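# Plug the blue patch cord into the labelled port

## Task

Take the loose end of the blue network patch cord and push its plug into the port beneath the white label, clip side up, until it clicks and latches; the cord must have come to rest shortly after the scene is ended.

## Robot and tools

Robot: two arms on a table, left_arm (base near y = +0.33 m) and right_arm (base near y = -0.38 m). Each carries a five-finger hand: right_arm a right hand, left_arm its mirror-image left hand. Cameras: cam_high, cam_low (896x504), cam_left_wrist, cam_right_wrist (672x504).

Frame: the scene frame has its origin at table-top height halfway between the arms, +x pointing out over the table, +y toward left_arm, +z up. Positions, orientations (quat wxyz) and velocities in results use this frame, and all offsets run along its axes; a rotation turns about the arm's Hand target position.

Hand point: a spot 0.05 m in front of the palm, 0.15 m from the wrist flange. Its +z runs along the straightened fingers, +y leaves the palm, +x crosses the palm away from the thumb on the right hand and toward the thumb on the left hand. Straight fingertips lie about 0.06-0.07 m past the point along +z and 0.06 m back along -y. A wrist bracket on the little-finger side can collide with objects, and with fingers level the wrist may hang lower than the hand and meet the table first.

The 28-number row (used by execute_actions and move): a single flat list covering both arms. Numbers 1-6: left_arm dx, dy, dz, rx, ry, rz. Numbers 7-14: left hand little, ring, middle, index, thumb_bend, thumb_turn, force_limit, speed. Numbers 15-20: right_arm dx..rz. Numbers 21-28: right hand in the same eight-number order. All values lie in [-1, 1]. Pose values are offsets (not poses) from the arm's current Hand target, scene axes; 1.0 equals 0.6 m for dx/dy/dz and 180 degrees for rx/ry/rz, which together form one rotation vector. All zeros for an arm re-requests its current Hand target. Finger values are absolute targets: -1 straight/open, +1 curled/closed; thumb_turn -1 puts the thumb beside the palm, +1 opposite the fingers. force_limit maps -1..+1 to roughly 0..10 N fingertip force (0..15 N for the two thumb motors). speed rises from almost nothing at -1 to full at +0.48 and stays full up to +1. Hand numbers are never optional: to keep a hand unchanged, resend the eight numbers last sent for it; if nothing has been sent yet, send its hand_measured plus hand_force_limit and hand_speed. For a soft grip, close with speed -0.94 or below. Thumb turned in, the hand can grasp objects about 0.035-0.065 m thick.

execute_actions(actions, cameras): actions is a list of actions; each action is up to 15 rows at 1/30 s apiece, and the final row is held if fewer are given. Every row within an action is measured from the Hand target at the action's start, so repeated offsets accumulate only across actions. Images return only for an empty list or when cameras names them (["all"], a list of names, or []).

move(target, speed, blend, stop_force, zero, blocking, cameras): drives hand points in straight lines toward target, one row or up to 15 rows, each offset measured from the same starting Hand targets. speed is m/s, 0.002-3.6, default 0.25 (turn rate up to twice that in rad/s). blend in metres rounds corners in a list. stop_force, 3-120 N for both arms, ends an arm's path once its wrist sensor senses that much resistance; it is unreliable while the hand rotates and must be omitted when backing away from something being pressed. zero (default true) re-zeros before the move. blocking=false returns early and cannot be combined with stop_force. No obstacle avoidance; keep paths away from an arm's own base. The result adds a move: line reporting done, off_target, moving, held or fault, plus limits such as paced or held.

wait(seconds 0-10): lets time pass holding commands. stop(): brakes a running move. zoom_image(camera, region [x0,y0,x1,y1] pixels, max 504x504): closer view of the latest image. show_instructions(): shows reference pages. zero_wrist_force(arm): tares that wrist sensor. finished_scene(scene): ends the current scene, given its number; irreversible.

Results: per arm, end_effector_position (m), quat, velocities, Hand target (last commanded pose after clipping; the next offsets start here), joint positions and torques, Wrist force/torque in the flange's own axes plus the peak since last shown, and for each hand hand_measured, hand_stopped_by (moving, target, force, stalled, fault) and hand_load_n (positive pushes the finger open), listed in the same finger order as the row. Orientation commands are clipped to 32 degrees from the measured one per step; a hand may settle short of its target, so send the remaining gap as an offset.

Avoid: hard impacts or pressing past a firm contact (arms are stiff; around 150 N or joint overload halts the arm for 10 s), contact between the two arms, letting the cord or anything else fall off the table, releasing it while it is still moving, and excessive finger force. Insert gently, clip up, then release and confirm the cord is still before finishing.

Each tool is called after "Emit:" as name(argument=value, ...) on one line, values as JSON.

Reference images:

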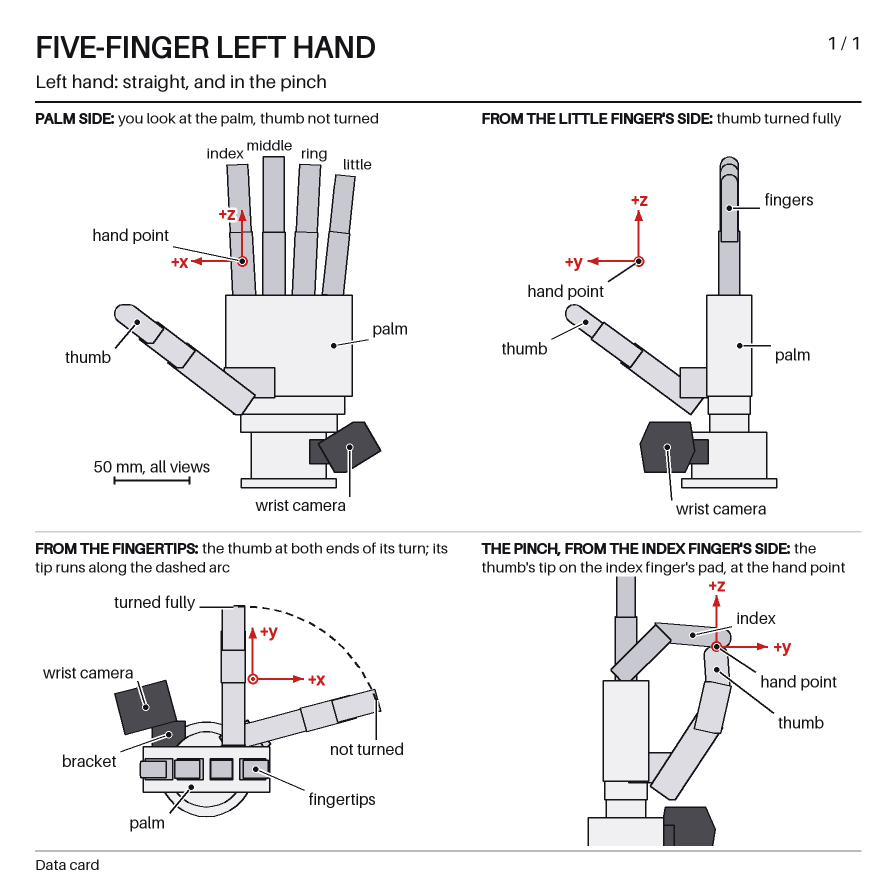

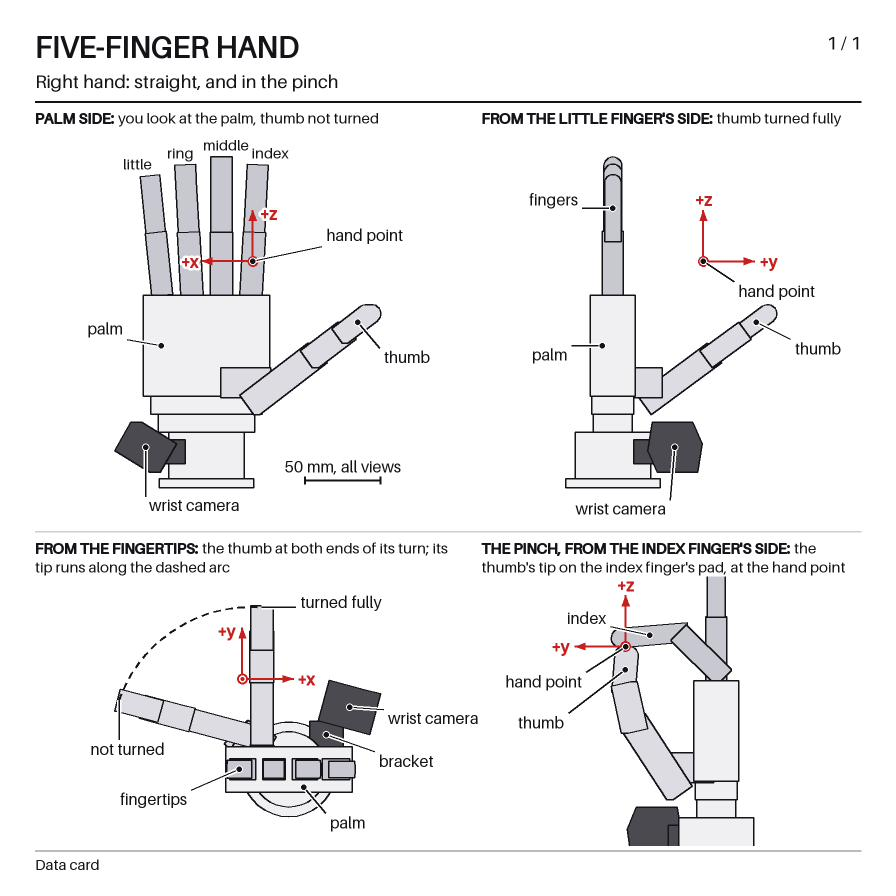

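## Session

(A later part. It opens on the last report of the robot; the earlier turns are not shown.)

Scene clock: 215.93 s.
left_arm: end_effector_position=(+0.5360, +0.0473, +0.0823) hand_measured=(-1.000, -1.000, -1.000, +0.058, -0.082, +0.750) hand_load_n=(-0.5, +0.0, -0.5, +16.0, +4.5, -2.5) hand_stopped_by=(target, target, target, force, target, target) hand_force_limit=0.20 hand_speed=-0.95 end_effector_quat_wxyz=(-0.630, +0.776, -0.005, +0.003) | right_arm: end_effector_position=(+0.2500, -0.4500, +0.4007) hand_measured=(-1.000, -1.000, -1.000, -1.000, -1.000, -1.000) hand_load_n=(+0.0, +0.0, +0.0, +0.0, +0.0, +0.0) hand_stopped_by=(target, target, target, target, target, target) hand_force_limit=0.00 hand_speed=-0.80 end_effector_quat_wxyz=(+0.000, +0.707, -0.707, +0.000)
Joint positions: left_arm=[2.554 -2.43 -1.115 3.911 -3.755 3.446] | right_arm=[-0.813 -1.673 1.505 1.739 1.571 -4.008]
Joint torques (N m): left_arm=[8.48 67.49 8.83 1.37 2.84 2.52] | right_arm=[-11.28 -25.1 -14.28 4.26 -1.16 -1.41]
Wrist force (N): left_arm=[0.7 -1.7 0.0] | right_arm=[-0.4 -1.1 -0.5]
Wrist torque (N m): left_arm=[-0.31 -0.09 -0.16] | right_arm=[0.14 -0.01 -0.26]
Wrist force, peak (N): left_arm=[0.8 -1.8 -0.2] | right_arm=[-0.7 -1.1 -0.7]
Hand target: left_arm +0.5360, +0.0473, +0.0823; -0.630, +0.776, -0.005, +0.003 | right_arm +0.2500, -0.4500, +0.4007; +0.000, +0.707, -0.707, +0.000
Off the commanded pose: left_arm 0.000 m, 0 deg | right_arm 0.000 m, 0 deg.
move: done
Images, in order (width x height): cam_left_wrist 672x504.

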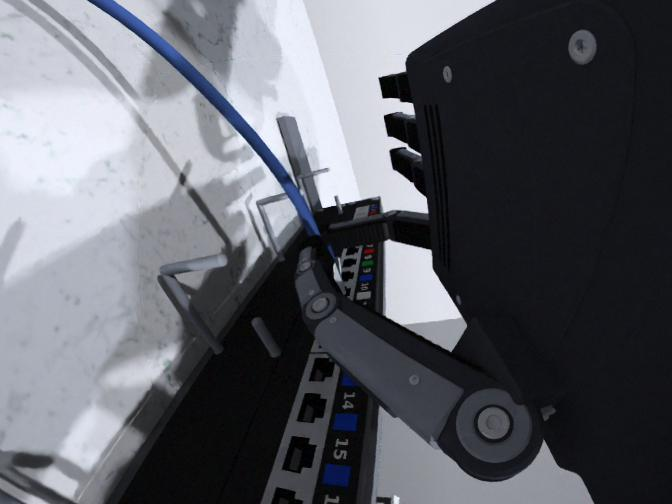

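Emit:
move(target=[0.0083,0.0,0,0,0,0,-1,-1,-1,0.5,-0.08,0.75,0.2,-0.95,0,0,0,0,0,0,-1,-1,-1,-1,-1,-1,0,-0.8], speed=0.006, stop_force=3, cameras=["cam_left_wrist"])

Emit:
zoom_image(camera="cam_left_wrist", region=[332, 264, 362, 304])

Scene clock: 218.33 s.
left_arm: end_effector_position=(+0.5406, +0.0473, +0.0823) hand_measured=(-1.000, -1.000, -1.000, +0.058, -0.082, +0.750) hand_load_n=(+0.0, +0.0, +0.0, +16.0, +3.5, -4.0) hand_stopped_by=(target, target, target, force, target, target) hand_force_limit=0.20 hand_speed=-0.95 end_effector_quat_wxyz=(-0.630, +0.776, -0.005, +0.003) | right_arm: end_effector_position=(+0.2500, -0.4500, +0.4007) hand_measured=(-1.000, -1.000, -1.000, -1.000, -1.000, -1.000) hand_load_n=(+0.0, +0.0, +0.0, +0.0, +0.0, +0.0) hand_stopped_by=(target, target, target, target, target, target) hand_force_limit=0.00 hand_speed=-0.80 end_effector_quat_wxyz=(+0.000, +0.707, -0.707, +0.000)
Joint positions: left_arm=[2.558 -2.438 -1.101 3.906 -3.752 3.449] | right_arm=[-0.813 -1.673 1.505 1.739 1.571 -4.008]
Joint torques (N m): left_arm=[-8.23 68.55 8.85 1.86 -0.88 -1.56] | right_arm=[-10.99 -25.38 -14.29 4.2 -1.26 -1.5]
Wrist force (N): left_arm=[-1.5 -1.7 -0.2] | right_arm=[-0.3 -1.2 -0.7]
Wrist torque (N m): left_arm=[-0.29 -0.08 -0.15] | right_arm=[0.15 -0.02 -0.25]
Wrist force, peak (N): left_arm=[-2.6 -2.6 -0.5] | right_arm=[-0.8 -1.3 -0.3]
Hand target: left_arm +0.5406, +0.0473, +0.0823; -0.630, +0.776, -0.005, +0.003 | right_arm +0.2500, -0.4500, +0.4007; +0.000, +0.707, -0.707, +0.000
Off the commanded pose: left_arm 0.000 m, 0 deg | right_arm 0.000 m, 0 deg.
move: contact (left_arm)
Images, in order (width x height): cam_left_wrist 672x504.

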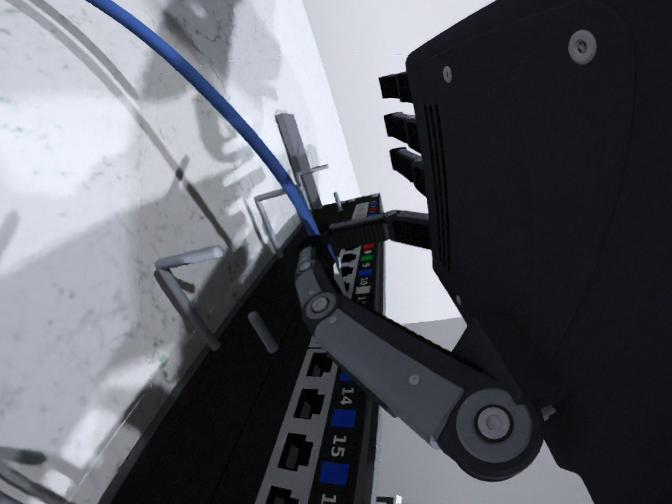

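Scaled by 12.600 from the camera's 672x504 image, which has a finer 960x720 frame.

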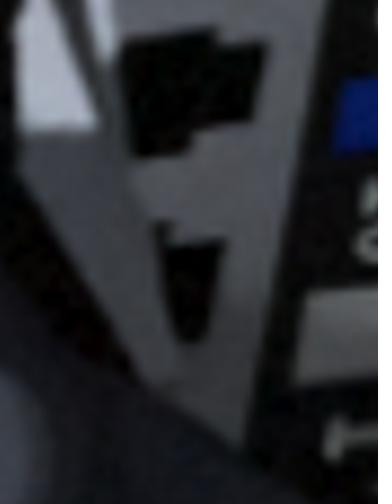

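Emit:
move(target=[[-0.004,0.0,0,0,0,0,-1,-1,-1,0.5,-0.08,0.75,0.2,-0.95,0,0,0,0,0,0,-1,-1,-1,-1,-1,-1,0,-0.8],[-0.004,0.0007,-0.0026,0,0,0,-1,-1,-1,0.5,-0.08,0.75,0.2,-0.95,0,0,0,0,0,0,-1,-1,-1,-1,-1,-1,0,-0.8]], speed=0.012, cameras=["cam_left_wrist"])

Emit:
zoom_image(camera="cam_left_wrist", region=[332, 264, 362, 304])

Scene clock: 219.67 s.
left_arm: end_effector_position=(+0.5381, +0.0477, +0.0810) hand_measured=(-1.000, -1.000, -1.000, +0.058, -0.082, +0.750) hand_load_n=(+0.0, -0.5, +0.0, +16.5, +4.0, -2.5) hand_stopped_by=(target, target, target, force, target, target) hand_force_limit=0.20 hand_speed=-0.95 end_effector_quat_wxyz=(-0.630, +0.776, -0.004, +0.003) | right_arm: end_effector_position=(+0.2500, -0.4500, +0.4007) hand_measured=(-1.000, -1.000, -1.000, -1.000, -1.000, -1.000) hand_load_n=(+0.0, +0.0, +0.0, +0.0, -0.5, +0.0) hand_stopped_by=(target, target, target, target, target, target) hand_force_limit=0.00 hand_speed=-0.80 end_effector_quat_wxyz=(+0.000, +0.707, -0.707, +0.000)
Joint positions: left_arm=[2.556 -2.434 -1.111 3.912 -3.753 3.448] | right_arm=[-0.813 -1.673 1.505 1.739 1.571 -4.008]
Joint torques (N m): left_arm=[5.63 45.51 8.41 1.51 2.66 1.11] | right_arm=[-9.49 -25.29 -14.78 4.18 -1.12 -1.42]
Wrist force (N): left_arm=[0.7 -1.6 -0.1] | right_arm=[-0.6 -0.9 -0.1]
Wrist torque (N m): left_arm=[-0.29 -0.09 -0.04] | right_arm=[0.14 0.02 -0.27]
Wrist force, peak (N): left_arm=[-1.5 -2.4 -0.5] | right_arm=[-0.4 -1.5 -0.5]
Hand target: left_arm +0.5382, +0.0478, +0.0808; -0.630, +0.776, -0.005, +0.003 | right_arm +0.2500, -0.4500, +0.4007; +0.000, +0.707, -0.707, +0.000
Off the commanded pose: left_arm 0.000 m, 0 deg | right_arm 0.000 m, 0 deg.
move: done
Images, in order (width x height): cam_left_wrist 672x504.

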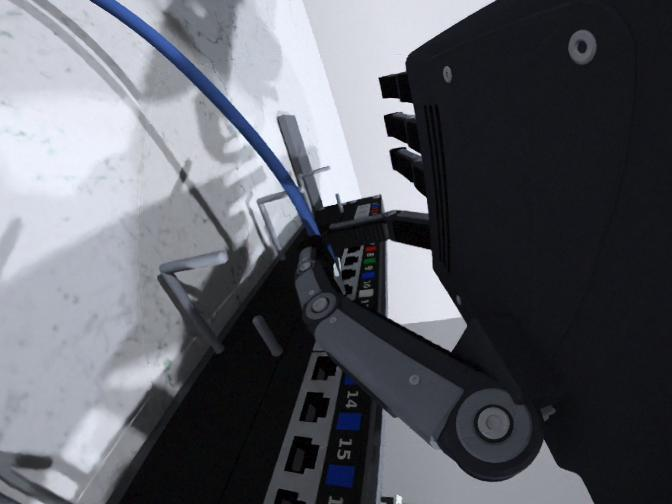

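Scaled by 12.600 from the camera's 672x504 image, which has a finer 960x720 frame.

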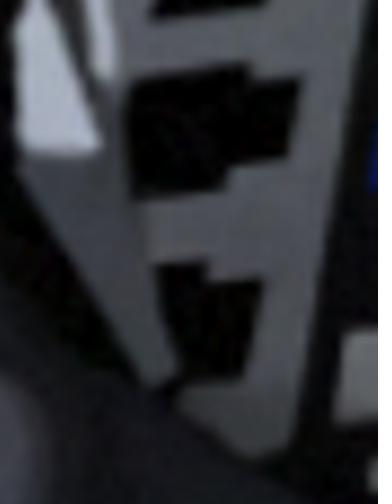

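Emit:
move(target=[0.0075,0.0,0,0,0,0,-1,-1,-1,0.5,-0.08,0.75,0.2,-0.95,0,0,0,0,0,0,-1,-1,-1,-1,-1,-1,0,-0.8], speed=0.005, stop_force=3, cameras=["cam_left_wrist"])

Emit:
zoom_image(camera="cam_left_wrist", region=[332, 264, 362, 304])

Scene clock: 221.63 s.
left_arm: end_effector_position=(+0.5408, +0.0478, +0.0808) hand_measured=(-1.000, -1.000, -1.000, +0.058, -0.082, +0.750) hand_load_n=(+0.0, -0.5, +0.0, +16.0, +3.5, -4.0) hand_stopped_by=(target, target, target, force, target, target) hand_force_limit=0.20 hand_speed=-0.95 end_effector_quat_wxyz=(-0.630, +0.776, -0.005, +0.003) | right_arm: end_effector_position=(+0.2500, -0.4500, +0.4007) hand_measured=(-1.000, -1.000, -1.000, -1.000, -1.000, -1.000) hand_load_n=(+0.0, +0.0, +0.0, +0.0, +0.0, +0.0) hand_stopped_by=(target, target, target, target, target, target) hand_force_limit=0.00 hand_speed=-0.80 end_effector_quat_wxyz=(+0.000, +0.707, -0.707, +0.000)
Joint positions: left_arm=[2.558 -2.439 -1.103 3.909 -3.751 3.449] | right_arm=[-0.813 -1.673 1.505 1.739 1.571 -4.008]
Joint torques (N m): left_arm=[-8.13 68 9.51 2.24 -0.71 -2.51] | right_arm=[-11.74 -23.99 -14.56 4.11 -1.46 -1.34]
Wrist force (N): left_arm=[-2.0 -1.8 -0.1] | right_arm=[-0.6 -1.1 -0.5]
Wrist torque (N m): left_arm=[-0.31 -0.10 -0.14] | right_arm=[0.15 0.02 -0.27]
Wrist force, peak (N): left_arm=[-3.7 -2.5 -0.4] | right_arm=[-0.3 -1.4 -0.5]
Hand target: left_arm +0.5408, +0.0478, +0.0808; -0.630, +0.776, -0.005, +0.003 (not the last commanded pose) | right_arm +0.2500, -0.4500, +0.4007; +0.000, +0.707, -0.707, +0.000
Off the commanded pose: left_arm 0.002 m, 0 deg | right_arm 0.000 m, 0 deg.
move: contact (left_arm)
Images, in order (width x height): cam_left_wrist 672x504.

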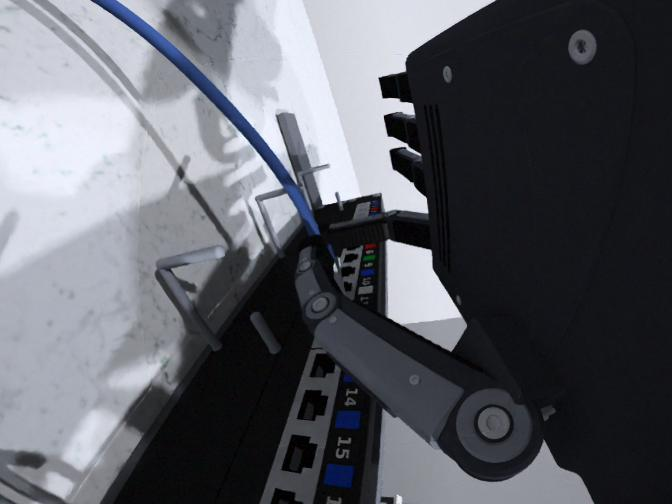

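Scaled by 12.600 from the camera's 672x504 image, which has a finer 960x720 frame.

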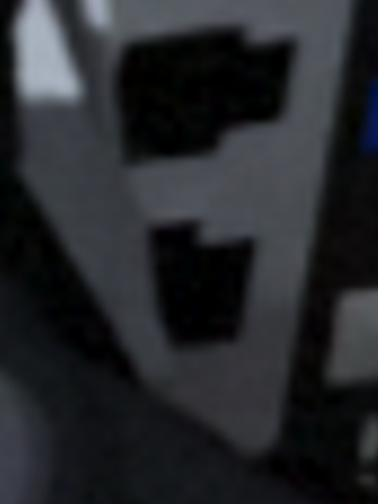

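Emit:
zoom_image(camera="cam_left_wrist", region=[338, 278, 356, 300])

Scaled by 22.909 from the camera's 672x504 image, which has a finer 960x720 frame.

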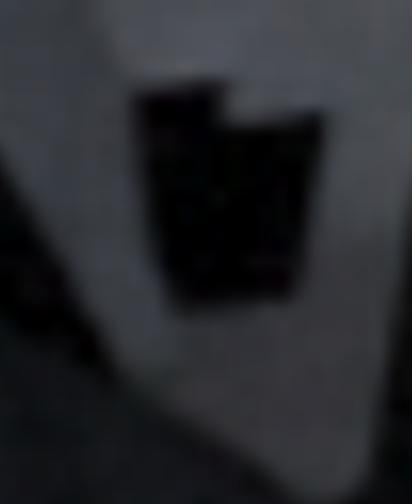

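Emit:
move(target=[[-0.0017,0.0,-0.0008,0,0,0,-1,-1,-1,0.5,-0.08,0.75,0.2,-0.95,0,0,0,0,0,0,-1,-1,-1,-1,-1,-1,0,-0.8],[0.004,0.0,-0.0008,0,0,0,-1,-1,-1,0.5,-0.08,0.75,0.2,-0.95,0,0,0,0,0,0,-1,-1,-1,-1,-1,-1,0,-0.8]], speed=0.005, stop_force=4, cameras=["cam_left_wrist"])

Emit:
zoom_image(camera="cam_left_wrist", region=[332, 264, 362, 304])

Scene clock: 223.73 s.
left_arm: end_effector_position=(+0.5412, +0.0477, +0.0803) hand_measured=(-1.000, -1.000, -1.000, +0.058, -0.082, +0.750) hand_load_n=(+0.0, +0.0, +0.0, +16.5, +3.0, -5.5) hand_stopped_by=(target, target, target, force, target, target) hand_force_limit=0.20 hand_speed=-0.95 end_effector_quat_wxyz=(-0.630, +0.776, -0.005, +0.003) | right_arm: end_effector_position=(+0.2500, -0.4500, +0.4007) hand_measured=(-1.000, -1.000, -1.000, -1.000, -1.000, -1.000) hand_load_n=(+0.0, +0.0, +0.0, +0.0, -0.5, +0.0) hand_stopped_by=(target, target, target, target, target, target) hand_force_limit=0.00 hand_speed=-0.80 end_effector_quat_wxyz=(+0.000, +0.707, -0.707, +0.000)
Joint positions: left_arm=[2.559 -2.44 -1.102 3.91 -3.751 3.449] | right_arm=[-0.813 -1.673 1.505 1.739 1.571 -4.008]
Joint torques (N m): left_arm=[-9.75 67.34 9.95 3.26 -0.04 -2.71] | right_arm=[-11.27 -24.44 -13.87 4.27 -1.34 -1.47]
Wrist force (N): left_arm=[-6.7 -2.6 0.4] | right_arm=[0.1 -1.0 -0.1]
Wrist torque (N m): left_arm=[-0.30 -0.10 -0.13] | right_arm=[0.15 -0.08 -0.23]
Wrist force, peak (N): left_arm=[-8.4 -3.5 0.1] | right_arm=[-0.6 -1.3 -0.6]
Hand target: left_arm +0.5412, +0.0477, +0.0803; -0.630, +0.776, -0.005, +0.003 (not the last commanded pose) | right_arm +0.2500, -0.4500, +0.4007; +0.000, +0.707, -0.707, +0.000
Off the commanded pose: left_arm 0.002 m, 0 deg | right_arm 0.000 m, 0 deg.
move: contact (left_arm); path passed 1 of 2 targets
Images, in order (width x height): cam_left_wrist 672x504.

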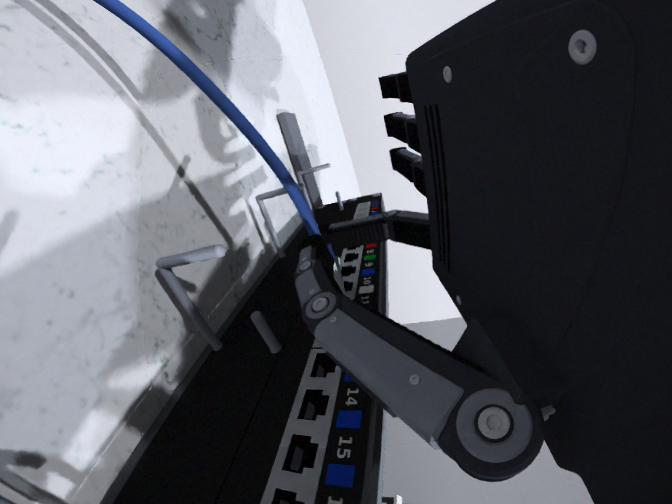

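Scaled by 12.600 from the camera's 672x504 image, which has a finer 960x720 frame.

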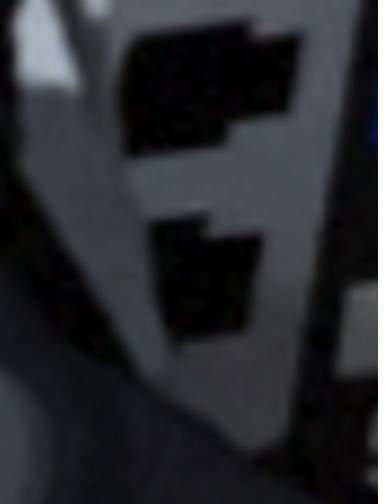

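Emit:
zoom_image(camera="cam_left_wrist", region=[340, 280, 354, 298])

Scaled by 28.000 from the camera's 672x504 image, which has a finer 960x720 frame.

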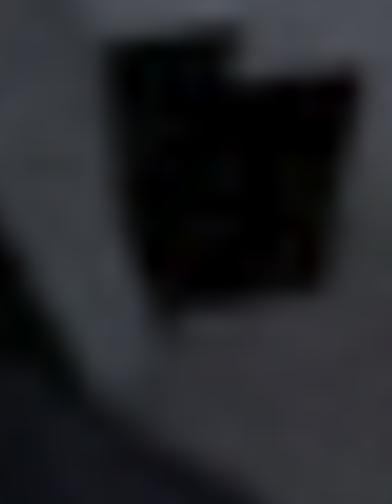

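Emit:
move(target=[[-0.0033,0.0,0,0,0,0,-1,-1,-1,0.5,-0.08,0.75,0.2,-0.95,0,0,0,0,0,0,-1,-1,-1,-1,-1,-1,0,-0.8],[-0.0033,0.0008,0.0005,0,0,0,-1,-1,-1,0.5,-0.08,0.75,0.2,-0.95,0,0,0,0,0,0,-1,-1,-1,-1,-1,-1,0,-0.8]], speed=0.012, cameras=[])

Emit:
move(target=[0.0075,0.0,0,0,0,0,-1,-1,-1,0.5,-0.08,0.75,0.2,-0.95,0,0,0,0,0,0,-1,-1,-1,-1,-1,-1,0,-0.8], speed=0.005, stop_force=4, cameras=["cam_left_wrist"])

Emit:
zoom_image(camera="cam_left_wrist", region=[332, 264, 362, 304])

Scene clock: 225.70 s.
left_arm: end_effector_position=(+0.5392, +0.0480, +0.0806) hand_measured=(-1.000, -1.000, -1.000, +0.058, -0.082, +0.750) hand_load_n=(+0.0, -0.5, +0.0, +16.0, +4.0, -2.5) hand_stopped_by=(target, target, target, force, target, target) hand_force_limit=0.20 hand_speed=-0.95 end_effector_quat_wxyz=(-0.630, +0.776, -0.005, +0.003) end_effector_velocity=(-0.001, +0.002, +0.001) end_effector_angular_velocity=(+0.001, -0.001, +0.003) | right_arm: end_effector_position=(+0.2500, -0.4500, +0.4007) hand_measured=(-1.000, -1.000, -1.000, -1.000, -1.000, -1.000) hand_load_n=(+0.5, +0.0, +0.0, +0.5, +0.0, +0.0) hand_stopped_by=(target, target, target, target, target, target) hand_force_limit=0.00 hand_speed=-0.80 end_effector_quat_wxyz=(+0.000, +0.707, -0.707, +0.000)
Joint positions: left_arm=[2.557 -2.436 -1.109 3.912 -3.752 3.448] | right_arm=[-0.813 -1.673 1.505 1.739 1.571 -4.008]
Joint velocities: left_arm=[0.002 0.004 -0.005 -0.001 0 -0.002] | right_arm=[within noise]
Joint torques (N m): left_arm=[5.03 65.92 7.71 1.38 2.13 0.29] | right_arm=[-10.33 -24.14 -14.41 4.19 -1.14 -1.3]
Wrist force (N): left_arm=[0.8 -1.5 0.0] | right_arm=[-0.7 -0.9 -0.4]
Wrist torque (N m): left_arm=[-0.28 -0.10 0.04] | right_arm=[0.17 0.04 -0.28]
Wrist force, peak (N): left_arm=[-7.0 -3.4 -0.1] | right_arm=[-0.6 -1.2 -1.0]
Hand target: left_arm +0.5392, +0.0482, +0.0806; -0.630, +0.776, -0.005, +0.003 | right_arm +0.2500, -0.4500, +0.4007; +0.000, +0.707, -0.707, +0.000
Off the commanded pose: left_arm 0.000 m, 0 deg | right_arm 0.000 m, 0 deg.
move: done
No camera images: "cameras" was empty.

Scene clock: 227.33 s.
left_arm: end_effector_position=(+0.5409, +0.0482, +0.0806) hand_measured=(-1.000, -1.000, -1.000, +0.058, -0.082, +0.750) hand_load_n=(+0.0, +0.0, +0.0, +16.0, +3.5, -4.0) hand_stopped_by=(target, target, target, force, target, target) hand_force_limit=0.20 hand_speed=-0.95 end_effector_quat_wxyz=(-0.630, +0.776, -0.005, +0.002) | right_arm: end_effector_position=(+0.2500, -0.4500, +0.4007) hand_measured=(-1.000, -1.000, -1.000, -1.000, -1.000, -1.000) hand_load_n=(+0.0, +0.0, +0.0, -0.5, +0.0, +0.0) hand_stopped_by=(target, target, target, target, target, target) hand_force_limit=0.00 hand_speed=-0.80 end_effector_quat_wxyz=(+0.000, +0.707, -0.707, +0.000)
Joint positions: left_arm=[2.559 -2.439 -1.104 3.91 -3.751 3.45] | right_arm=[-0.813 -1.673 1.505 1.739 1.571 -4.008]
Joint torques (N m): left_arm=[-8.72 69.48 10.42 2.61 -0.77 -2.4] | right_arm=[-11.78 -24.74 -14.92 4.26 -1.17 -1.33]
Wrist force (N): left_arm=[-3.3 -2.4 0.0] | right_arm=[-0.5 -1.1 -0.5]
Wrist torque (N m): left_arm=[-0.32 -0.10 -0.13] | right_arm=[0.13 0.02 -0.28]
Wrist force, peak (N): left_arm=[-4.9 -2.8 -0.3] | right_arm=[-0.4 -1.5 -0.5]
Hand target: left_arm +0.5409, +0.0482, +0.0806; -0.630, +0.776, -0.005, +0.002 (not the last commanded pose) | right_arm +0.2500, -0.4500, +0.4007; +0.000, +0.707, -0.707, +0.000
Off the commanded pose: left_arm 0.003 m, 0 deg | right_arm 0.000 m, 0 deg.
move: contact (left_arm)
Images, in order (width x height): cam_left_wrist 672x504.

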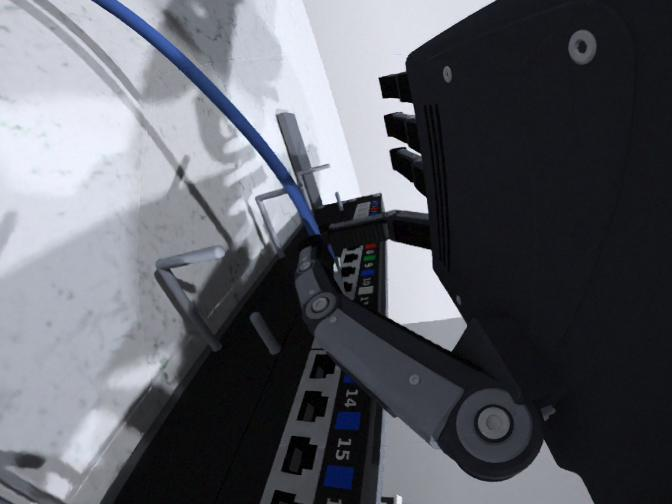

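Scaled by 12.600 from the camera's 672x504 image, which has a finer 960x720 frame.

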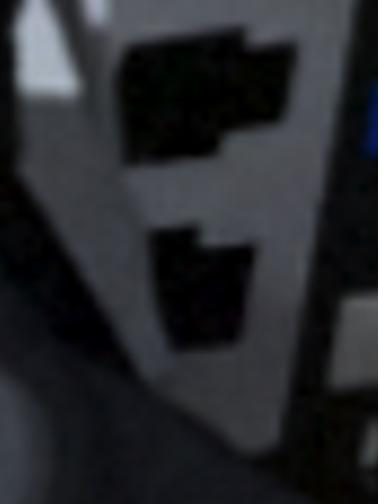

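Emit:
move(target=[-0.06,0.0,0,0,0,0,-1,-1,-1,0.5,-0.08,0.75,0.2,-0.95,0,0,0,0,0,0,-1,-1,-1,-1,-1,-1,0,-0.8], speed=0.06, cameras=["cam_left_wrist"])

Emit:
zoom_image(camera="cam_left_wrist", region=[320, 240, 360, 300])

Emit:
zoom_image(camera="cam_left_wrist", region=[328, 254, 354, 298])

Scene clock: 228.83 s.
left_arm: end_effector_position=(+0.5051, +0.0482, +0.0806) hand_measured=(-1.000, -1.000, -1.000, +0.058, -0.082, +0.750) hand_load_n=(+0.0, +0.0, -0.5, +16.5, +4.5, -2.5) hand_stopped_by=(target, target, target, force, target, target) hand_force_limit=0.20 hand_speed=-0.95 end_effector_quat_wxyz=(-0.630, +0.776, -0.005, +0.002) | right_arm: end_effector_position=(+0.2500, -0.4500, +0.4007) hand_measured=(-1.000, -1.000, -1.000, -1.000, -1.000, -1.000) hand_load_n=(+0.0, +0.0, +0.0, +0.0, +0.0, +0.0) hand_stopped_by=(target, target, target, target, target, target) hand_force_limit=0.00 hand_speed=-0.80 end_effector_quat_wxyz=(+0.000, +0.707, -0.707, +0.000)
Joint positions: left_arm=[2.53 -2.381 -1.211 3.946 -3.778 3.432] | right_arm=[-0.813 -1.673 1.505 1.739 1.571 -4.008]
Joint torques (N m): left_arm=[-9.91 66.85 9.6 1.14 -1.39 -2.14] | right_arm=[-11.31 -24.69 -14.33 4.18 -1.23 -1.5]
Wrist force (N): left_arm=[0.7 -1.6 0.0] | right_arm=[-0.2 -1.2 -0.5]
Wrist torque (N m): left_arm=[-0.29 -0.11 0.03] | right_arm=[0.13 -0.03 -0.25]
Wrist force, peak (N): left_arm=[-3.7 -2.5 -0.3] | right_arm=[-0.6 -1.3 -0.6]
Hand target: left_arm +0.5049, +0.0482, +0.0806; -0.630, +0.776, -0.005, +0.002 | right_arm +0.2500, -0.4500, +0.4007; +0.000, +0.707, -0.707, +0.000
Off the commanded pose: left_arm 0.000 m, 0 deg | right_arm 0.000 m, 0 deg.
move: done
Images, in order (width x height): cam_left_wrist 672x504.

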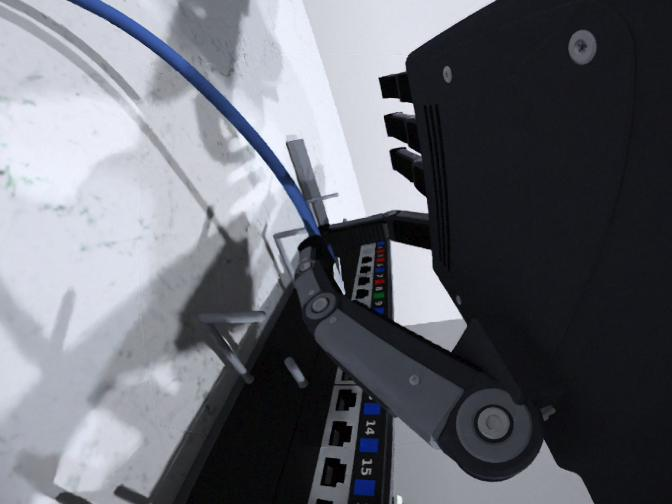

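Scaled by 8.400 from the camera's 672x504 image, which has a finer 960x720 frame.

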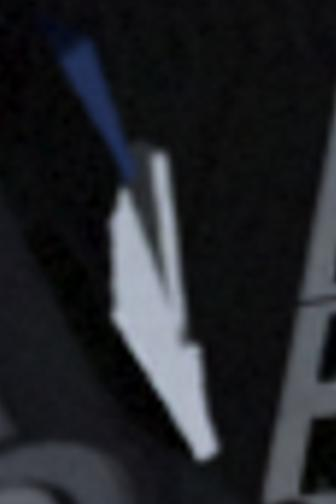

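Scaled by 11.455 from the camera's 672x504 image, which has a finer 960x720 frame.

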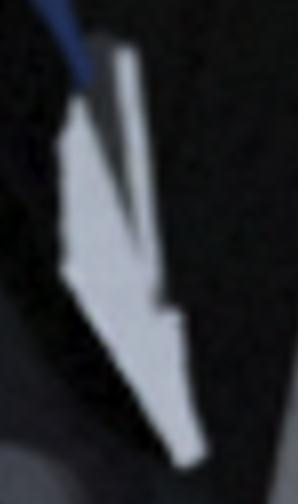

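Emit:
move(target=[0,0,0,0,0,0,-1,-1,-1,0.5,-0.15,0.75,0.2,-0.97,0,0,0,0,0,0,-1,-1,-1,-1,-1,-1,0,-0.8], cameras=["cam_left_wrist"])

Emit:
zoom_image(camera="cam_left_wrist", region=[320, 240, 360, 300])

Scene clock: 232.07 s.
left_arm: end_effector_position=(+0.5049, +0.0482, +0.0806) hand_measured=(-1.000, -1.000, -1.000, +0.058, -0.150, +0.750) hand_load_n=(+0.0, +0.0, -0.5, +7.0, +3.5, -1.0) hand_stopped_by=(target, target, target, force, moving, target) hand_force_limit=0.20 hand_speed=-0.97 end_effector_quat_wxyz=(-0.630, +0.776, -0.005, +0.003) | right_arm: end_effector_position=(+0.2500, -0.4500, +0.4007) hand_measured=(-1.000, -1.000, -1.000, -1.000, -1.000, -1.000) hand_load_n=(+0.0, +0.0, +0.0, +0.0, +0.0, +0.0) hand_stopped_by=(target, target, target, target, target, target) hand_force_limit=0.00 hand_speed=-0.80 end_effector_quat_wxyz=(+0.000, +0.707, -0.707, +0.000)
Joint positions: left_arm=[2.53 -2.381 -1.212 3.946 -3.778 3.432] | right_arm=[-0.813 -1.673 1.505 1.739 1.571 -4.008]
Joint torques (N m): left_arm=[-10.28 65.09 7.7 0.95 -1.28 -0.84] | right_arm=[-10.65 -25.23 -14.9 4.31 -1.23 -1.39]
Wrist force (N): left_arm=[0.9 -1.7 0.1] | right_arm=[-0.3 -0.9 -0.1]
Wrist torque (N m): left_arm=[-0.30 -0.13 0.05] | right_arm=[0.14 -0.02 -0.26]
Wrist force, peak (N): left_arm=[0.9 -1.8 0.0] | right_arm=[-0.7 -1.2 -0.8]
Hand target: left_arm +0.5049, +0.0482, +0.0806; -0.630, +0.776, -0.005, +0.002 | right_arm +0.2500, -0.4500, +0.4007; +0.000, +0.707, -0.707, +0.000
Off the commanded pose: left_arm 0.000 m, 0 deg | right_arm 0.000 m, 0 deg.
move: done
Images, in order (width x height): cam_left_wrist 672x504.

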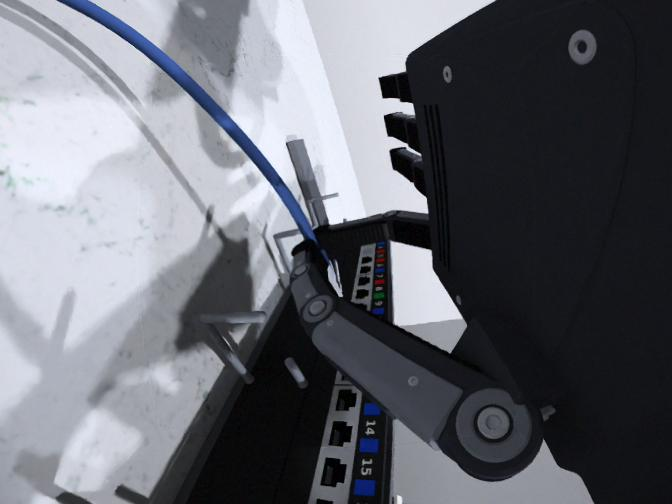

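Scaled by 8.400 from the camera's 672x504 image, which has a finer 960x720 frame.

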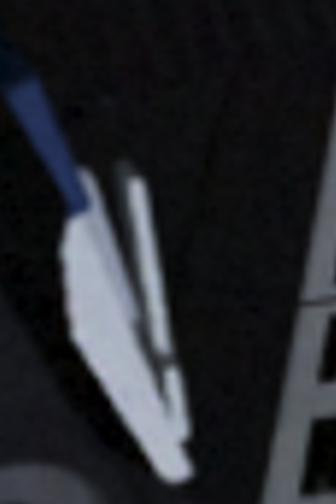

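Emit:
zoom_image(camera="cam_left_wrist", region=[322, 256, 350, 300])

Scaled by 11.455 from the camera's 672x504 image, which has a finer 960x720 frame.

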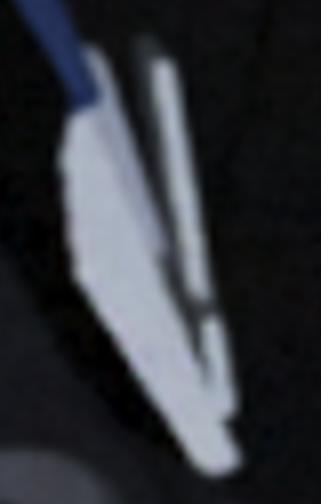

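Emit:
move(target=[0,0,0,0,0,0,-1,-1,-1,0.6,-0.15,0.75,1.0,-0.96,0,0,0,0,0,0,-1,-1,-1,-1,-1,-1,0,-0.8], cameras=[])

Emit:
move(target=[0,0,0,0,0,0,-1,-1,-1,0.6,-0.18,0.75,1.0,-0.96,0,0,0,0,0,0,-1,-1,-1,-1,-1,-1,0,-0.8], cameras=["cam_left_wrist"])

Emit:
zoom_image(camera="cam_left_wrist", region=[322, 256, 350, 300])

Scene clock: 233.33 s.
left_arm: end_effector_position=(+0.5049, +0.0482, +0.0806) hand_measured=(-1.000, -1.000, -1.000, +0.068, -0.152, +0.750) hand_load_n=(+0.0, +0.0, +0.0, +10.0, +5.0, -1.5) hand_stopped_by=(target, target, target, force, target, target) hand_force_limit=1.00 hand_speed=-0.96 end_effector_quat_wxyz=(-0.630, +0.776, -0.005, +0.003) | right_arm: end_effector_position=(+0.2500, -0.4500, +0.4007) hand_measured=(-1.000, -1.000, -1.000, -1.000, -1.000, -1.000) hand_load_n=(+0.0, +0.0, +0.0, +0.0, +0.0, +0.0) hand_stopped_by=(target, target, target, target, target, target) hand_force_limit=0.00 hand_speed=-0.80 end_effector_quat_wxyz=(+0.000, +0.707, -0.707, +0.000)
Joint positions: left_arm=[2.53 -2.381 -1.212 3.946 -3.778 3.432] | right_arm=[-0.813 -1.673 1.505 1.739 1.571 -4.008]
Joint torques (N m): left_arm=[-10.03 65.64 9.91 0 -0.99 0.21] | right_arm=[-11.01 -24.24 -14.09 4.37 -1.25 -1.35]
Wrist force (N): left_arm=[0.7 -1.6 0.0] | right_arm=[-0.5 -1.2 -0.4]
Wrist torque (N m): left_arm=[-0.31 -0.10 0.03] | right_arm=[0.13 0.00 -0.27]
Wrist force, peak (N): left_arm=[0.9 -1.8 0.1] | right_arm=[-1.0 -1.1 -0.5]
Hand target: left_arm +0.5049, +0.0482, +0.0806; -0.630, +0.776, -0.005, +0.002 | right_arm +0.2500, -0.4500, +0.4007; +0.000, +0.707, -0.707, +0.000
Off the commanded pose: left_arm 0.000 m, 0 deg | right_arm 0.000 m, 0 deg.
move: done
No camera images: "cameras" was empty.

Scene clock: 234.03 s.
left_arm: end_effector_position=(+0.5049, +0.0482, +0.0806) hand_measured=(-1.000, -1.000, -1.000, +0.070, -0.180, +0.750) hand_load_n=(+0.0, +0.0, +0.0, +3.0, +1.5, -0.5) hand_stopped_by=(target, target, target, force, target, target) hand_force_limit=1.00 hand_speed=-0.96 end_effector_quat_wxyz=(-0.630, +0.776, -0.005, +0.003) | right_arm: end_effector_position=(+0.2500, -0.4500, +0.4007) hand_measured=(-1.000, -1.000, -1.000, -1.000, -1.000, -1.000) hand_load_n=(+0.0, +0.0, +0.0, +0.0, -0.5, +0.0) hand_stopped_by=(target, target, target, target, target, target) hand_force_limit=0.00 hand_speed=-0.80 end_effector_quat_wxyz=(+0.000, +0.707, -0.707, +0.000)
Joint positions: left_arm=[2.53 -2.381 -1.212 3.946 -3.778 3.432] | right_arm=[-0.813 -1.673 1.505 1.739 1.571 -4.008]
Joint torques (N m): left_arm=[-10.13 64.41 8.94 -0.57 -0.5 0.7] | right_arm=[-10.99 -25.18 -14.97 4.14 -1.2 -1.32]
Wrist force (N): left_arm=[0.9 -1.5 0.0] | right_arm=[-0.4 -1.1 -0.6]
Wrist torque (N m): left_arm=[-0.29 -0.13 0.04] | right_arm=[0.14 -0.01 -0.26]
Wrist force, peak (N): left_arm=[0.7 -1.8 -0.1] | right_arm=[-0.5 -1.3 -0.6]
Hand target: left_arm +0.5049, +0.0482, +0.0806; -0.630, +0.776, -0.005, +0.002 | right_arm +0.2500, -0.4500, +0.4007; +0.000, +0.707, -0.707, +0.000
Off the commanded pose: left_arm 0.000 m, 0 deg | right_arm 0.000 m, 0 deg.
move: done
Images, in order (width x height): cam_left_wrist 672x504.

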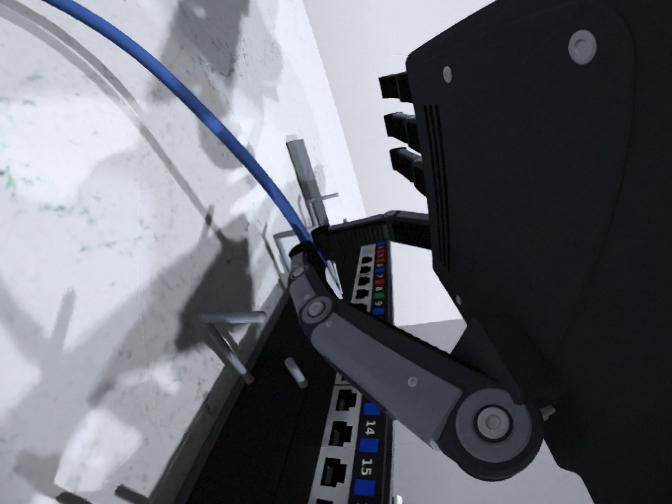

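Scaled by 11.455 from the camera's 672x504 image, which has a finer 960x720 frame.

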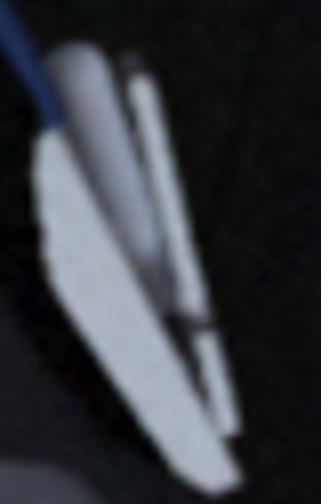

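Emit:
move(target=[[-0.13,0.0,0.0,0,0,0,-1,-1,-1,0.6,-0.18,0.75,1.0,-0.96,0,0,0,0,0,0,-1,-1,-1,-1,-1,-1,0,-0.8],[-0.13,0.0,-0.093,0,0,0,-1,-1,-1,0.6,-0.18,0.75,1.0,-0.96,0,0,0,0,0,0,-1,-1,-1,-1,-1,-1,0,-0.8]], speed=[0.08,0.06], blend=[0.015,0], cameras=["cam_left_wrist"])

Emit:
zoom_image(camera="cam_left_wrist", region=[322, 256, 350, 300])

Scene clock: 237.37 s.
left_arm: end_effector_position=(+0.4269, +0.0482, +0.0250) hand_measured=(-1.000, -1.000, -1.000, +0.070, -0.180, +0.750) hand_load_n=(+0.0, -0.5, +0.0, +3.0, +1.5, +0.0) hand_stopped_by=(target, target, target, force, target, target) hand_force_limit=1.00 hand_speed=-0.96 end_effector_quat_wxyz=(-0.630, +0.776, -0.005, +0.002) | right_arm: end_effector_position=(+0.2500, -0.4500, +0.4007) hand_measured=(-1.000, -1.000, -1.000, -1.000, -1.000, -1.000) hand_load_n=(+0.0, +0.0, +0.0, +0.0, +0.0, +0.0) hand_stopped_by=(target, target, target, target, target, target) hand_force_limit=0.00 hand_speed=-0.80 end_effector_quat_wxyz=(+0.000, +0.707, -0.707, +0.000)
Joint positions: left_arm=[2.459 -2.347 -1.44 4.111 -3.845 3.394] | right_arm=[-0.813 -1.673 1.505 1.739 1.571 -4.008]
Joint torques (N m): left_arm=[-7.64 41.31 5.95 1.18 0.15 2.02] | right_arm=[-11.16 -23.83 -14.49 4.35 -1.05 -1.26]
Wrist force (N): left_arm=[0.9 -1.7 0.0] | right_arm=[-0.3 -0.9 -0.4]
Wrist torque (N m): left_arm=[-0.31 -0.13 0.04] | right_arm=[0.17 -0.02 -0.25]
Wrist force, peak (N): left_arm=[1.2 -1.7 0.0] | right_arm=[-0.6 -1.4 -0.4]
Hand target: left_arm +0.4269, +0.0482, +0.0248; -0.630, +0.776, -0.005, +0.002 | right_arm +0.2500, -0.4500, +0.4007; +0.000, +0.707, -0.707, +0.000
Off the commanded pose: left_arm 0.000 m, 0 deg | right_arm 0.000 m, 0 deg.
move: done
Images, in order (width x height): cam_left_wrist 672x504.

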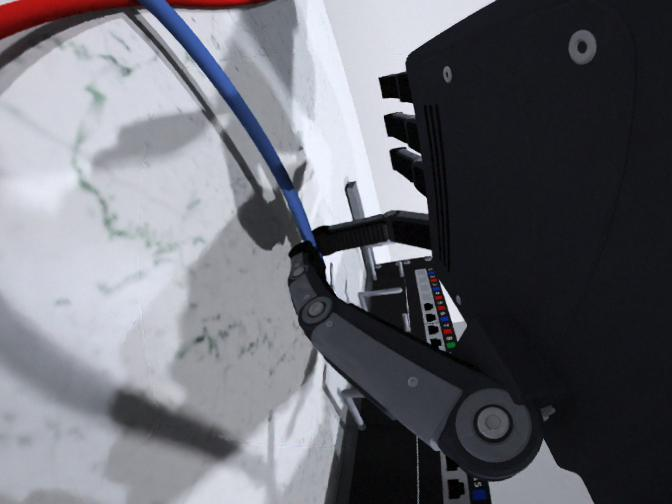

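Scaled by 11.455 from the camera's 672x504 image, which has a finer 960x720 frame.

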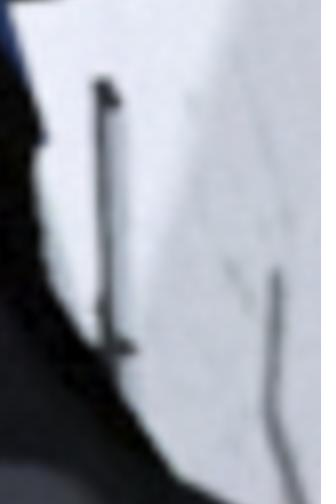

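Emit:
move(target=[0,0.0,-0.0237,0,0,0,-1,-1,-1,0.6,-0.18,0.75,1.0,-0.96,0,0,0,0,0,0,-1,-1,-1,-1,-1,-1,0,-0.8], speed=0.006, stop_force=3, cameras=["cam_left_wrist"])

Emit:
zoom_image(camera="cam_left_wrist", region=[318, 244, 354, 300])

Scene clock: 240.40 s.
left_arm: end_effector_position=(+0.4269, +0.0482, +0.0145) hand_measured=(-1.000, -1.000, -1.000, +0.070, -0.180, +0.750) hand_load_n=(+0.0, +0.0, +0.0, +2.5, +0.5, -0.5) hand_stopped_by=(target, target, target, force, target, target) hand_force_limit=1.00 hand_speed=-0.96 end_effector_quat_wxyz=(-0.630, +0.776, -0.005, +0.002) | right_arm: end_effector_position=(+0.2500, -0.4500, +0.4007) hand_measured=(-1.000, -1.000, -1.000, -1.000, -1.000, -1.000) hand_load_n=(+0.0, +0.0, +0.0, +0.0, +0.0, +0.0) hand_stopped_by=(target, target, target, target, target, target) hand_force_limit=0.00 hand_speed=-0.80 end_effector_quat_wxyz=(+0.000, +0.707, -0.707, +0.000)
Joint positions: left_arm=[2.459 -2.362 -1.444 4.13 -3.844 3.394] | right_arm=[-0.813 -1.673 1.505 1.739 1.571 -4.008]
Joint torques (N m): left_arm=[-0.62 61.46 21.58 -0.67 2.16 1.75] | right_arm=[-10.55 -25.07 -14.74 4.13 -1.06 -1.26]
Wrist force (N): left_arm=[0.0 -4.2 -1.3] | right_arm=[-0.7 -1.2 -0.1]
Wrist torque (N m): left_arm=[-0.32 -0.12 0.03] | right_arm=[0.11 0.02 -0.28]
Wrist force, peak (N): left_arm=[-0.2 -5.5 -2.4] | right_arm=[-0.8 -1.3 -0.6]
Hand target: left_arm +0.4269, +0.0482, +0.0145; -0.630, +0.776, -0.005, +0.002 (not the last commanded pose) | right_arm +0.2500, -0.4500, +0.4007; +0.000, +0.707, -0.707, +0.000
Off the commanded pose: left_arm 0.004 m, 0 deg | right_arm 0.000 m, 0 deg.
move: contact (left_arm)
Images, in order (width x height): cam_left_wrist 672x504.

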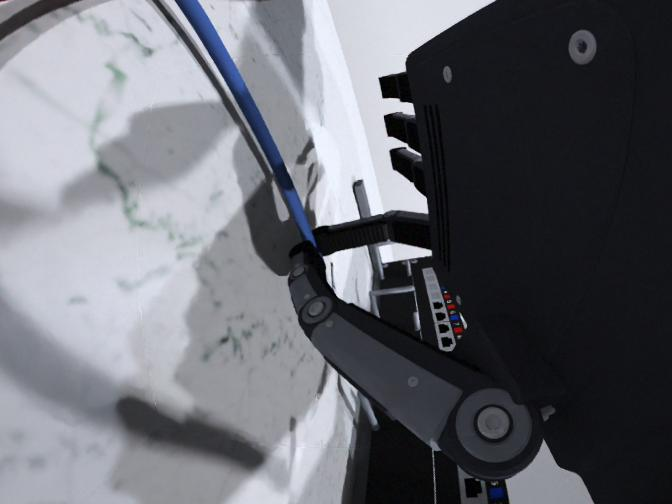

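Scaled by 9.000 from the camera's 672x504 image, which has a finer 960x720 frame.

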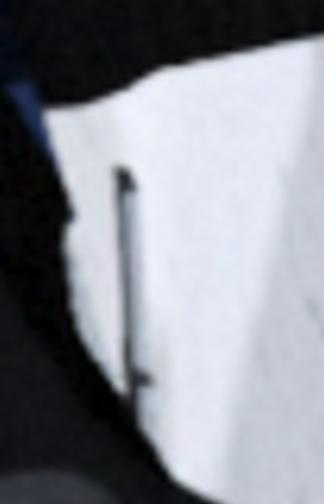

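Emit:
move(target=[0,0.0,-0.004,0,0,0,-1,-1,-1,0.6,-0.18,0.75,1.0,-0.96,0,0,0,0,0,0,-1,-1,-1,-1,-1,-1,0,-0.8], speed=0.004, stop_force=4, cameras=["cam_left_wrist"])

Emit:
zoom_image(camera="cam_left_wrist", region=[318, 244, 354, 300])

Scene clock: 242.20 s.
left_arm: end_effector_position=(+0.4270, +0.0482, +0.0130) hand_measured=(-1.000, -1.000, -1.000, +0.070, -0.180, +0.750) hand_load_n=(+0.0, -0.5, +0.0, +4.5, +0.0, -1.5) hand_stopped_by=(target, target, target, force, target, target) hand_force_limit=1.00 hand_speed=-0.96 end_effector_quat_wxyz=(-0.630, +0.776, -0.005, +0.003) | right_arm: end_effector_position=(+0.2500, -0.4500, +0.4007) hand_measured=(-1.000, -1.000, -1.000, -1.000, -1.000, -1.000) hand_load_n=(+0.5, +0.0, +0.0, +0.0, +0.0, +0.5) hand_stopped_by=(target, target, target, target, target, target) hand_force_limit=0.00 hand_speed=-0.80 end_effector_quat_wxyz=(+0.000, +0.707, -0.707, +0.000)
Joint positions: left_arm=[2.459 -2.364 -1.445 4.133 -3.844 3.394] | right_arm=[-0.813 -1.673 1.505 1.739 1.571 -4.008]
Joint torques (N m): left_arm=[0.32 58.08 21.09 -1.13 2.17 1.48] | right_arm=[-10.5 -25.43 -14.04 4.18 -1.09 -1.32]
Wrist force (N): left_arm=[-0.3 -8.3 -5.5] | right_arm=[-0.3 -1.2 -0.6]
Wrist torque (N m): left_arm=[-0.36 -0.14 0.05] | right_arm=[0.13 -0.02 -0.25]
Wrist force, peak (N): left_arm=[-0.4 -9.3 -6.9] | right_arm=[-0.7 -1.3 -0.5]
Hand target: left_arm +0.4270, +0.0482, +0.0130; -0.630, +0.776, -0.005, +0.003 (not the last commanded pose) | right_arm +0.2500, -0.4500, +0.4007; +0.000, +0.707, -0.707, +0.000
Off the commanded pose: left_arm 0.001 m, 0 deg | right_arm 0.000 m, 0 deg.
move: contact (left_arm)
Images, in order (width x height): cam_left_wrist 672x504.

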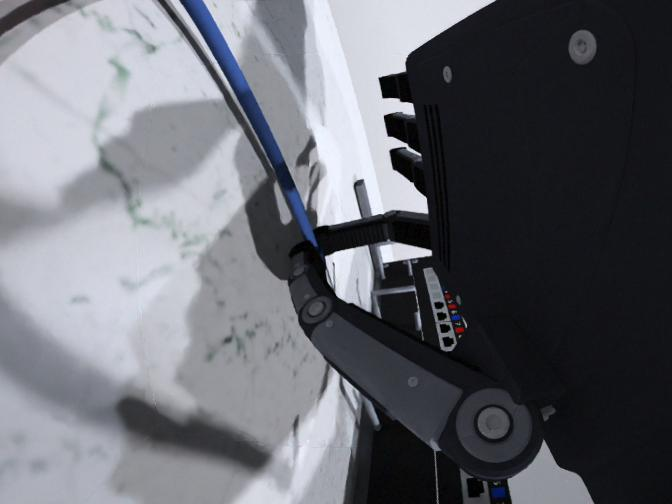

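Scaled by 9.000 from the camera's 672x504 image, which has a finer 960x720 frame.

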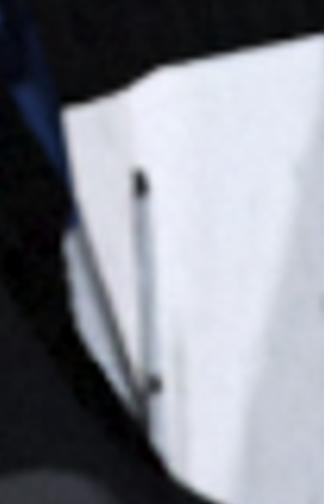

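Emit:
move(target=[0,0.0,0.0005,0,0,0,-1,-1,-1,0.65,-0.18,0.75,1.0,-0.8,0,0,0,0,0,0,-1,-1,-1,-1,-1,-1,0,-0.8], cameras=["cam_left_wrist"])

Emit:
zoom_image(camera="cam_left_wrist", region=[318, 244, 354, 300])

Scene clock: 244.13 s.
left_arm: end_effector_position=(+0.4270, +0.0482, +0.0133) hand_measured=(-1.000, -1.000, -1.000, +0.084, -0.180, +0.750) hand_load_n=(+0.0, +0.0, +0.0, +11.0, +2.5, -2.5) hand_stopped_by=(target, target, target, force, target, target) hand_force_limit=1.00 hand_speed=-0.80 end_effector_quat_wxyz=(-0.630, +0.776, -0.005, +0.003) | right_arm: end_effector_position=(+0.2500, -0.4500, +0.4007) hand_measured=(-1.000, -1.000, -1.000, -1.000, -1.000, -1.000) hand_load_n=(+0.0, +0.0, +0.0, +0.0, +0.0, +0.0) hand_stopped_by=(target, target, target, target, target, target) hand_force_limit=0.00 hand_speed=-0.80 end_effector_quat_wxyz=(+0.000, +0.707, -0.707, +0.000)
Joint positions: left_arm=[2.459 -2.364 -1.445 4.132 -3.844 3.394] | right_arm=[-0.813 -1.673 1.505 1.739 1.571 -4.008]
Joint torques (N m): left_arm=[-1.65 61.06 23.35 -0.78 2.23 1.4] | right_arm=[-11.27 -24.11 -14.43 4.22 -1.15 -1.36]
Wrist force (N): left_arm=[-0.4 -6.5 -1.3] | right_arm=[-0.5 -1.2 -0.3]
Wrist torque (N m): left_arm=[-0.31 -0.12 0.05] | right_arm=[0.11 0.00 -0.27]
Wrist force, peak (N): left_arm=[-0.7 -9.9 -3.1] | right_arm=[-0.9 -1.4 -0.5]
Hand target: left_arm +0.4270, +0.0482, +0.0133; -0.630, +0.776, -0.005, +0.003 | right_arm +0.2500, -0.4500, +0.4007; +0.000, +0.707, -0.707, +0.000
Off the commanded pose: left_arm 0.000 m, 0 deg | right_arm 0.000 m, 0 deg.
move: done
Images, in order (width x height): cam_left_wrist 672x504.

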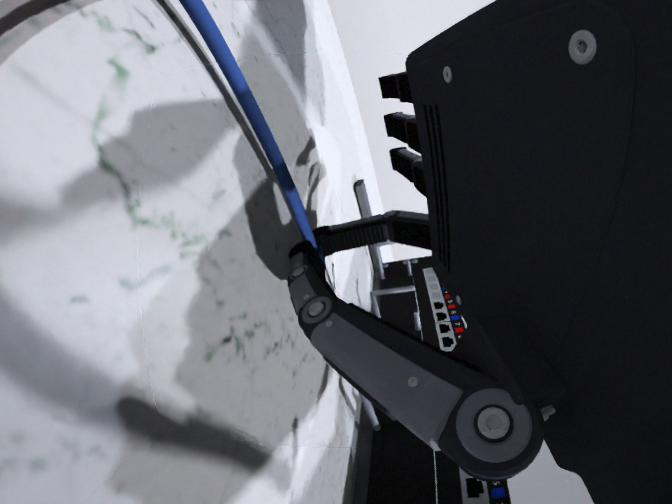

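Scaled by 9.000 from the camera's 672x504 image, which has a finer 960x720 frame.

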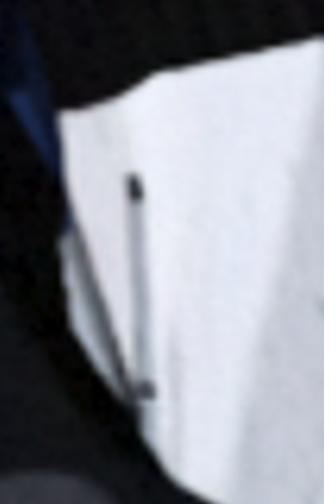

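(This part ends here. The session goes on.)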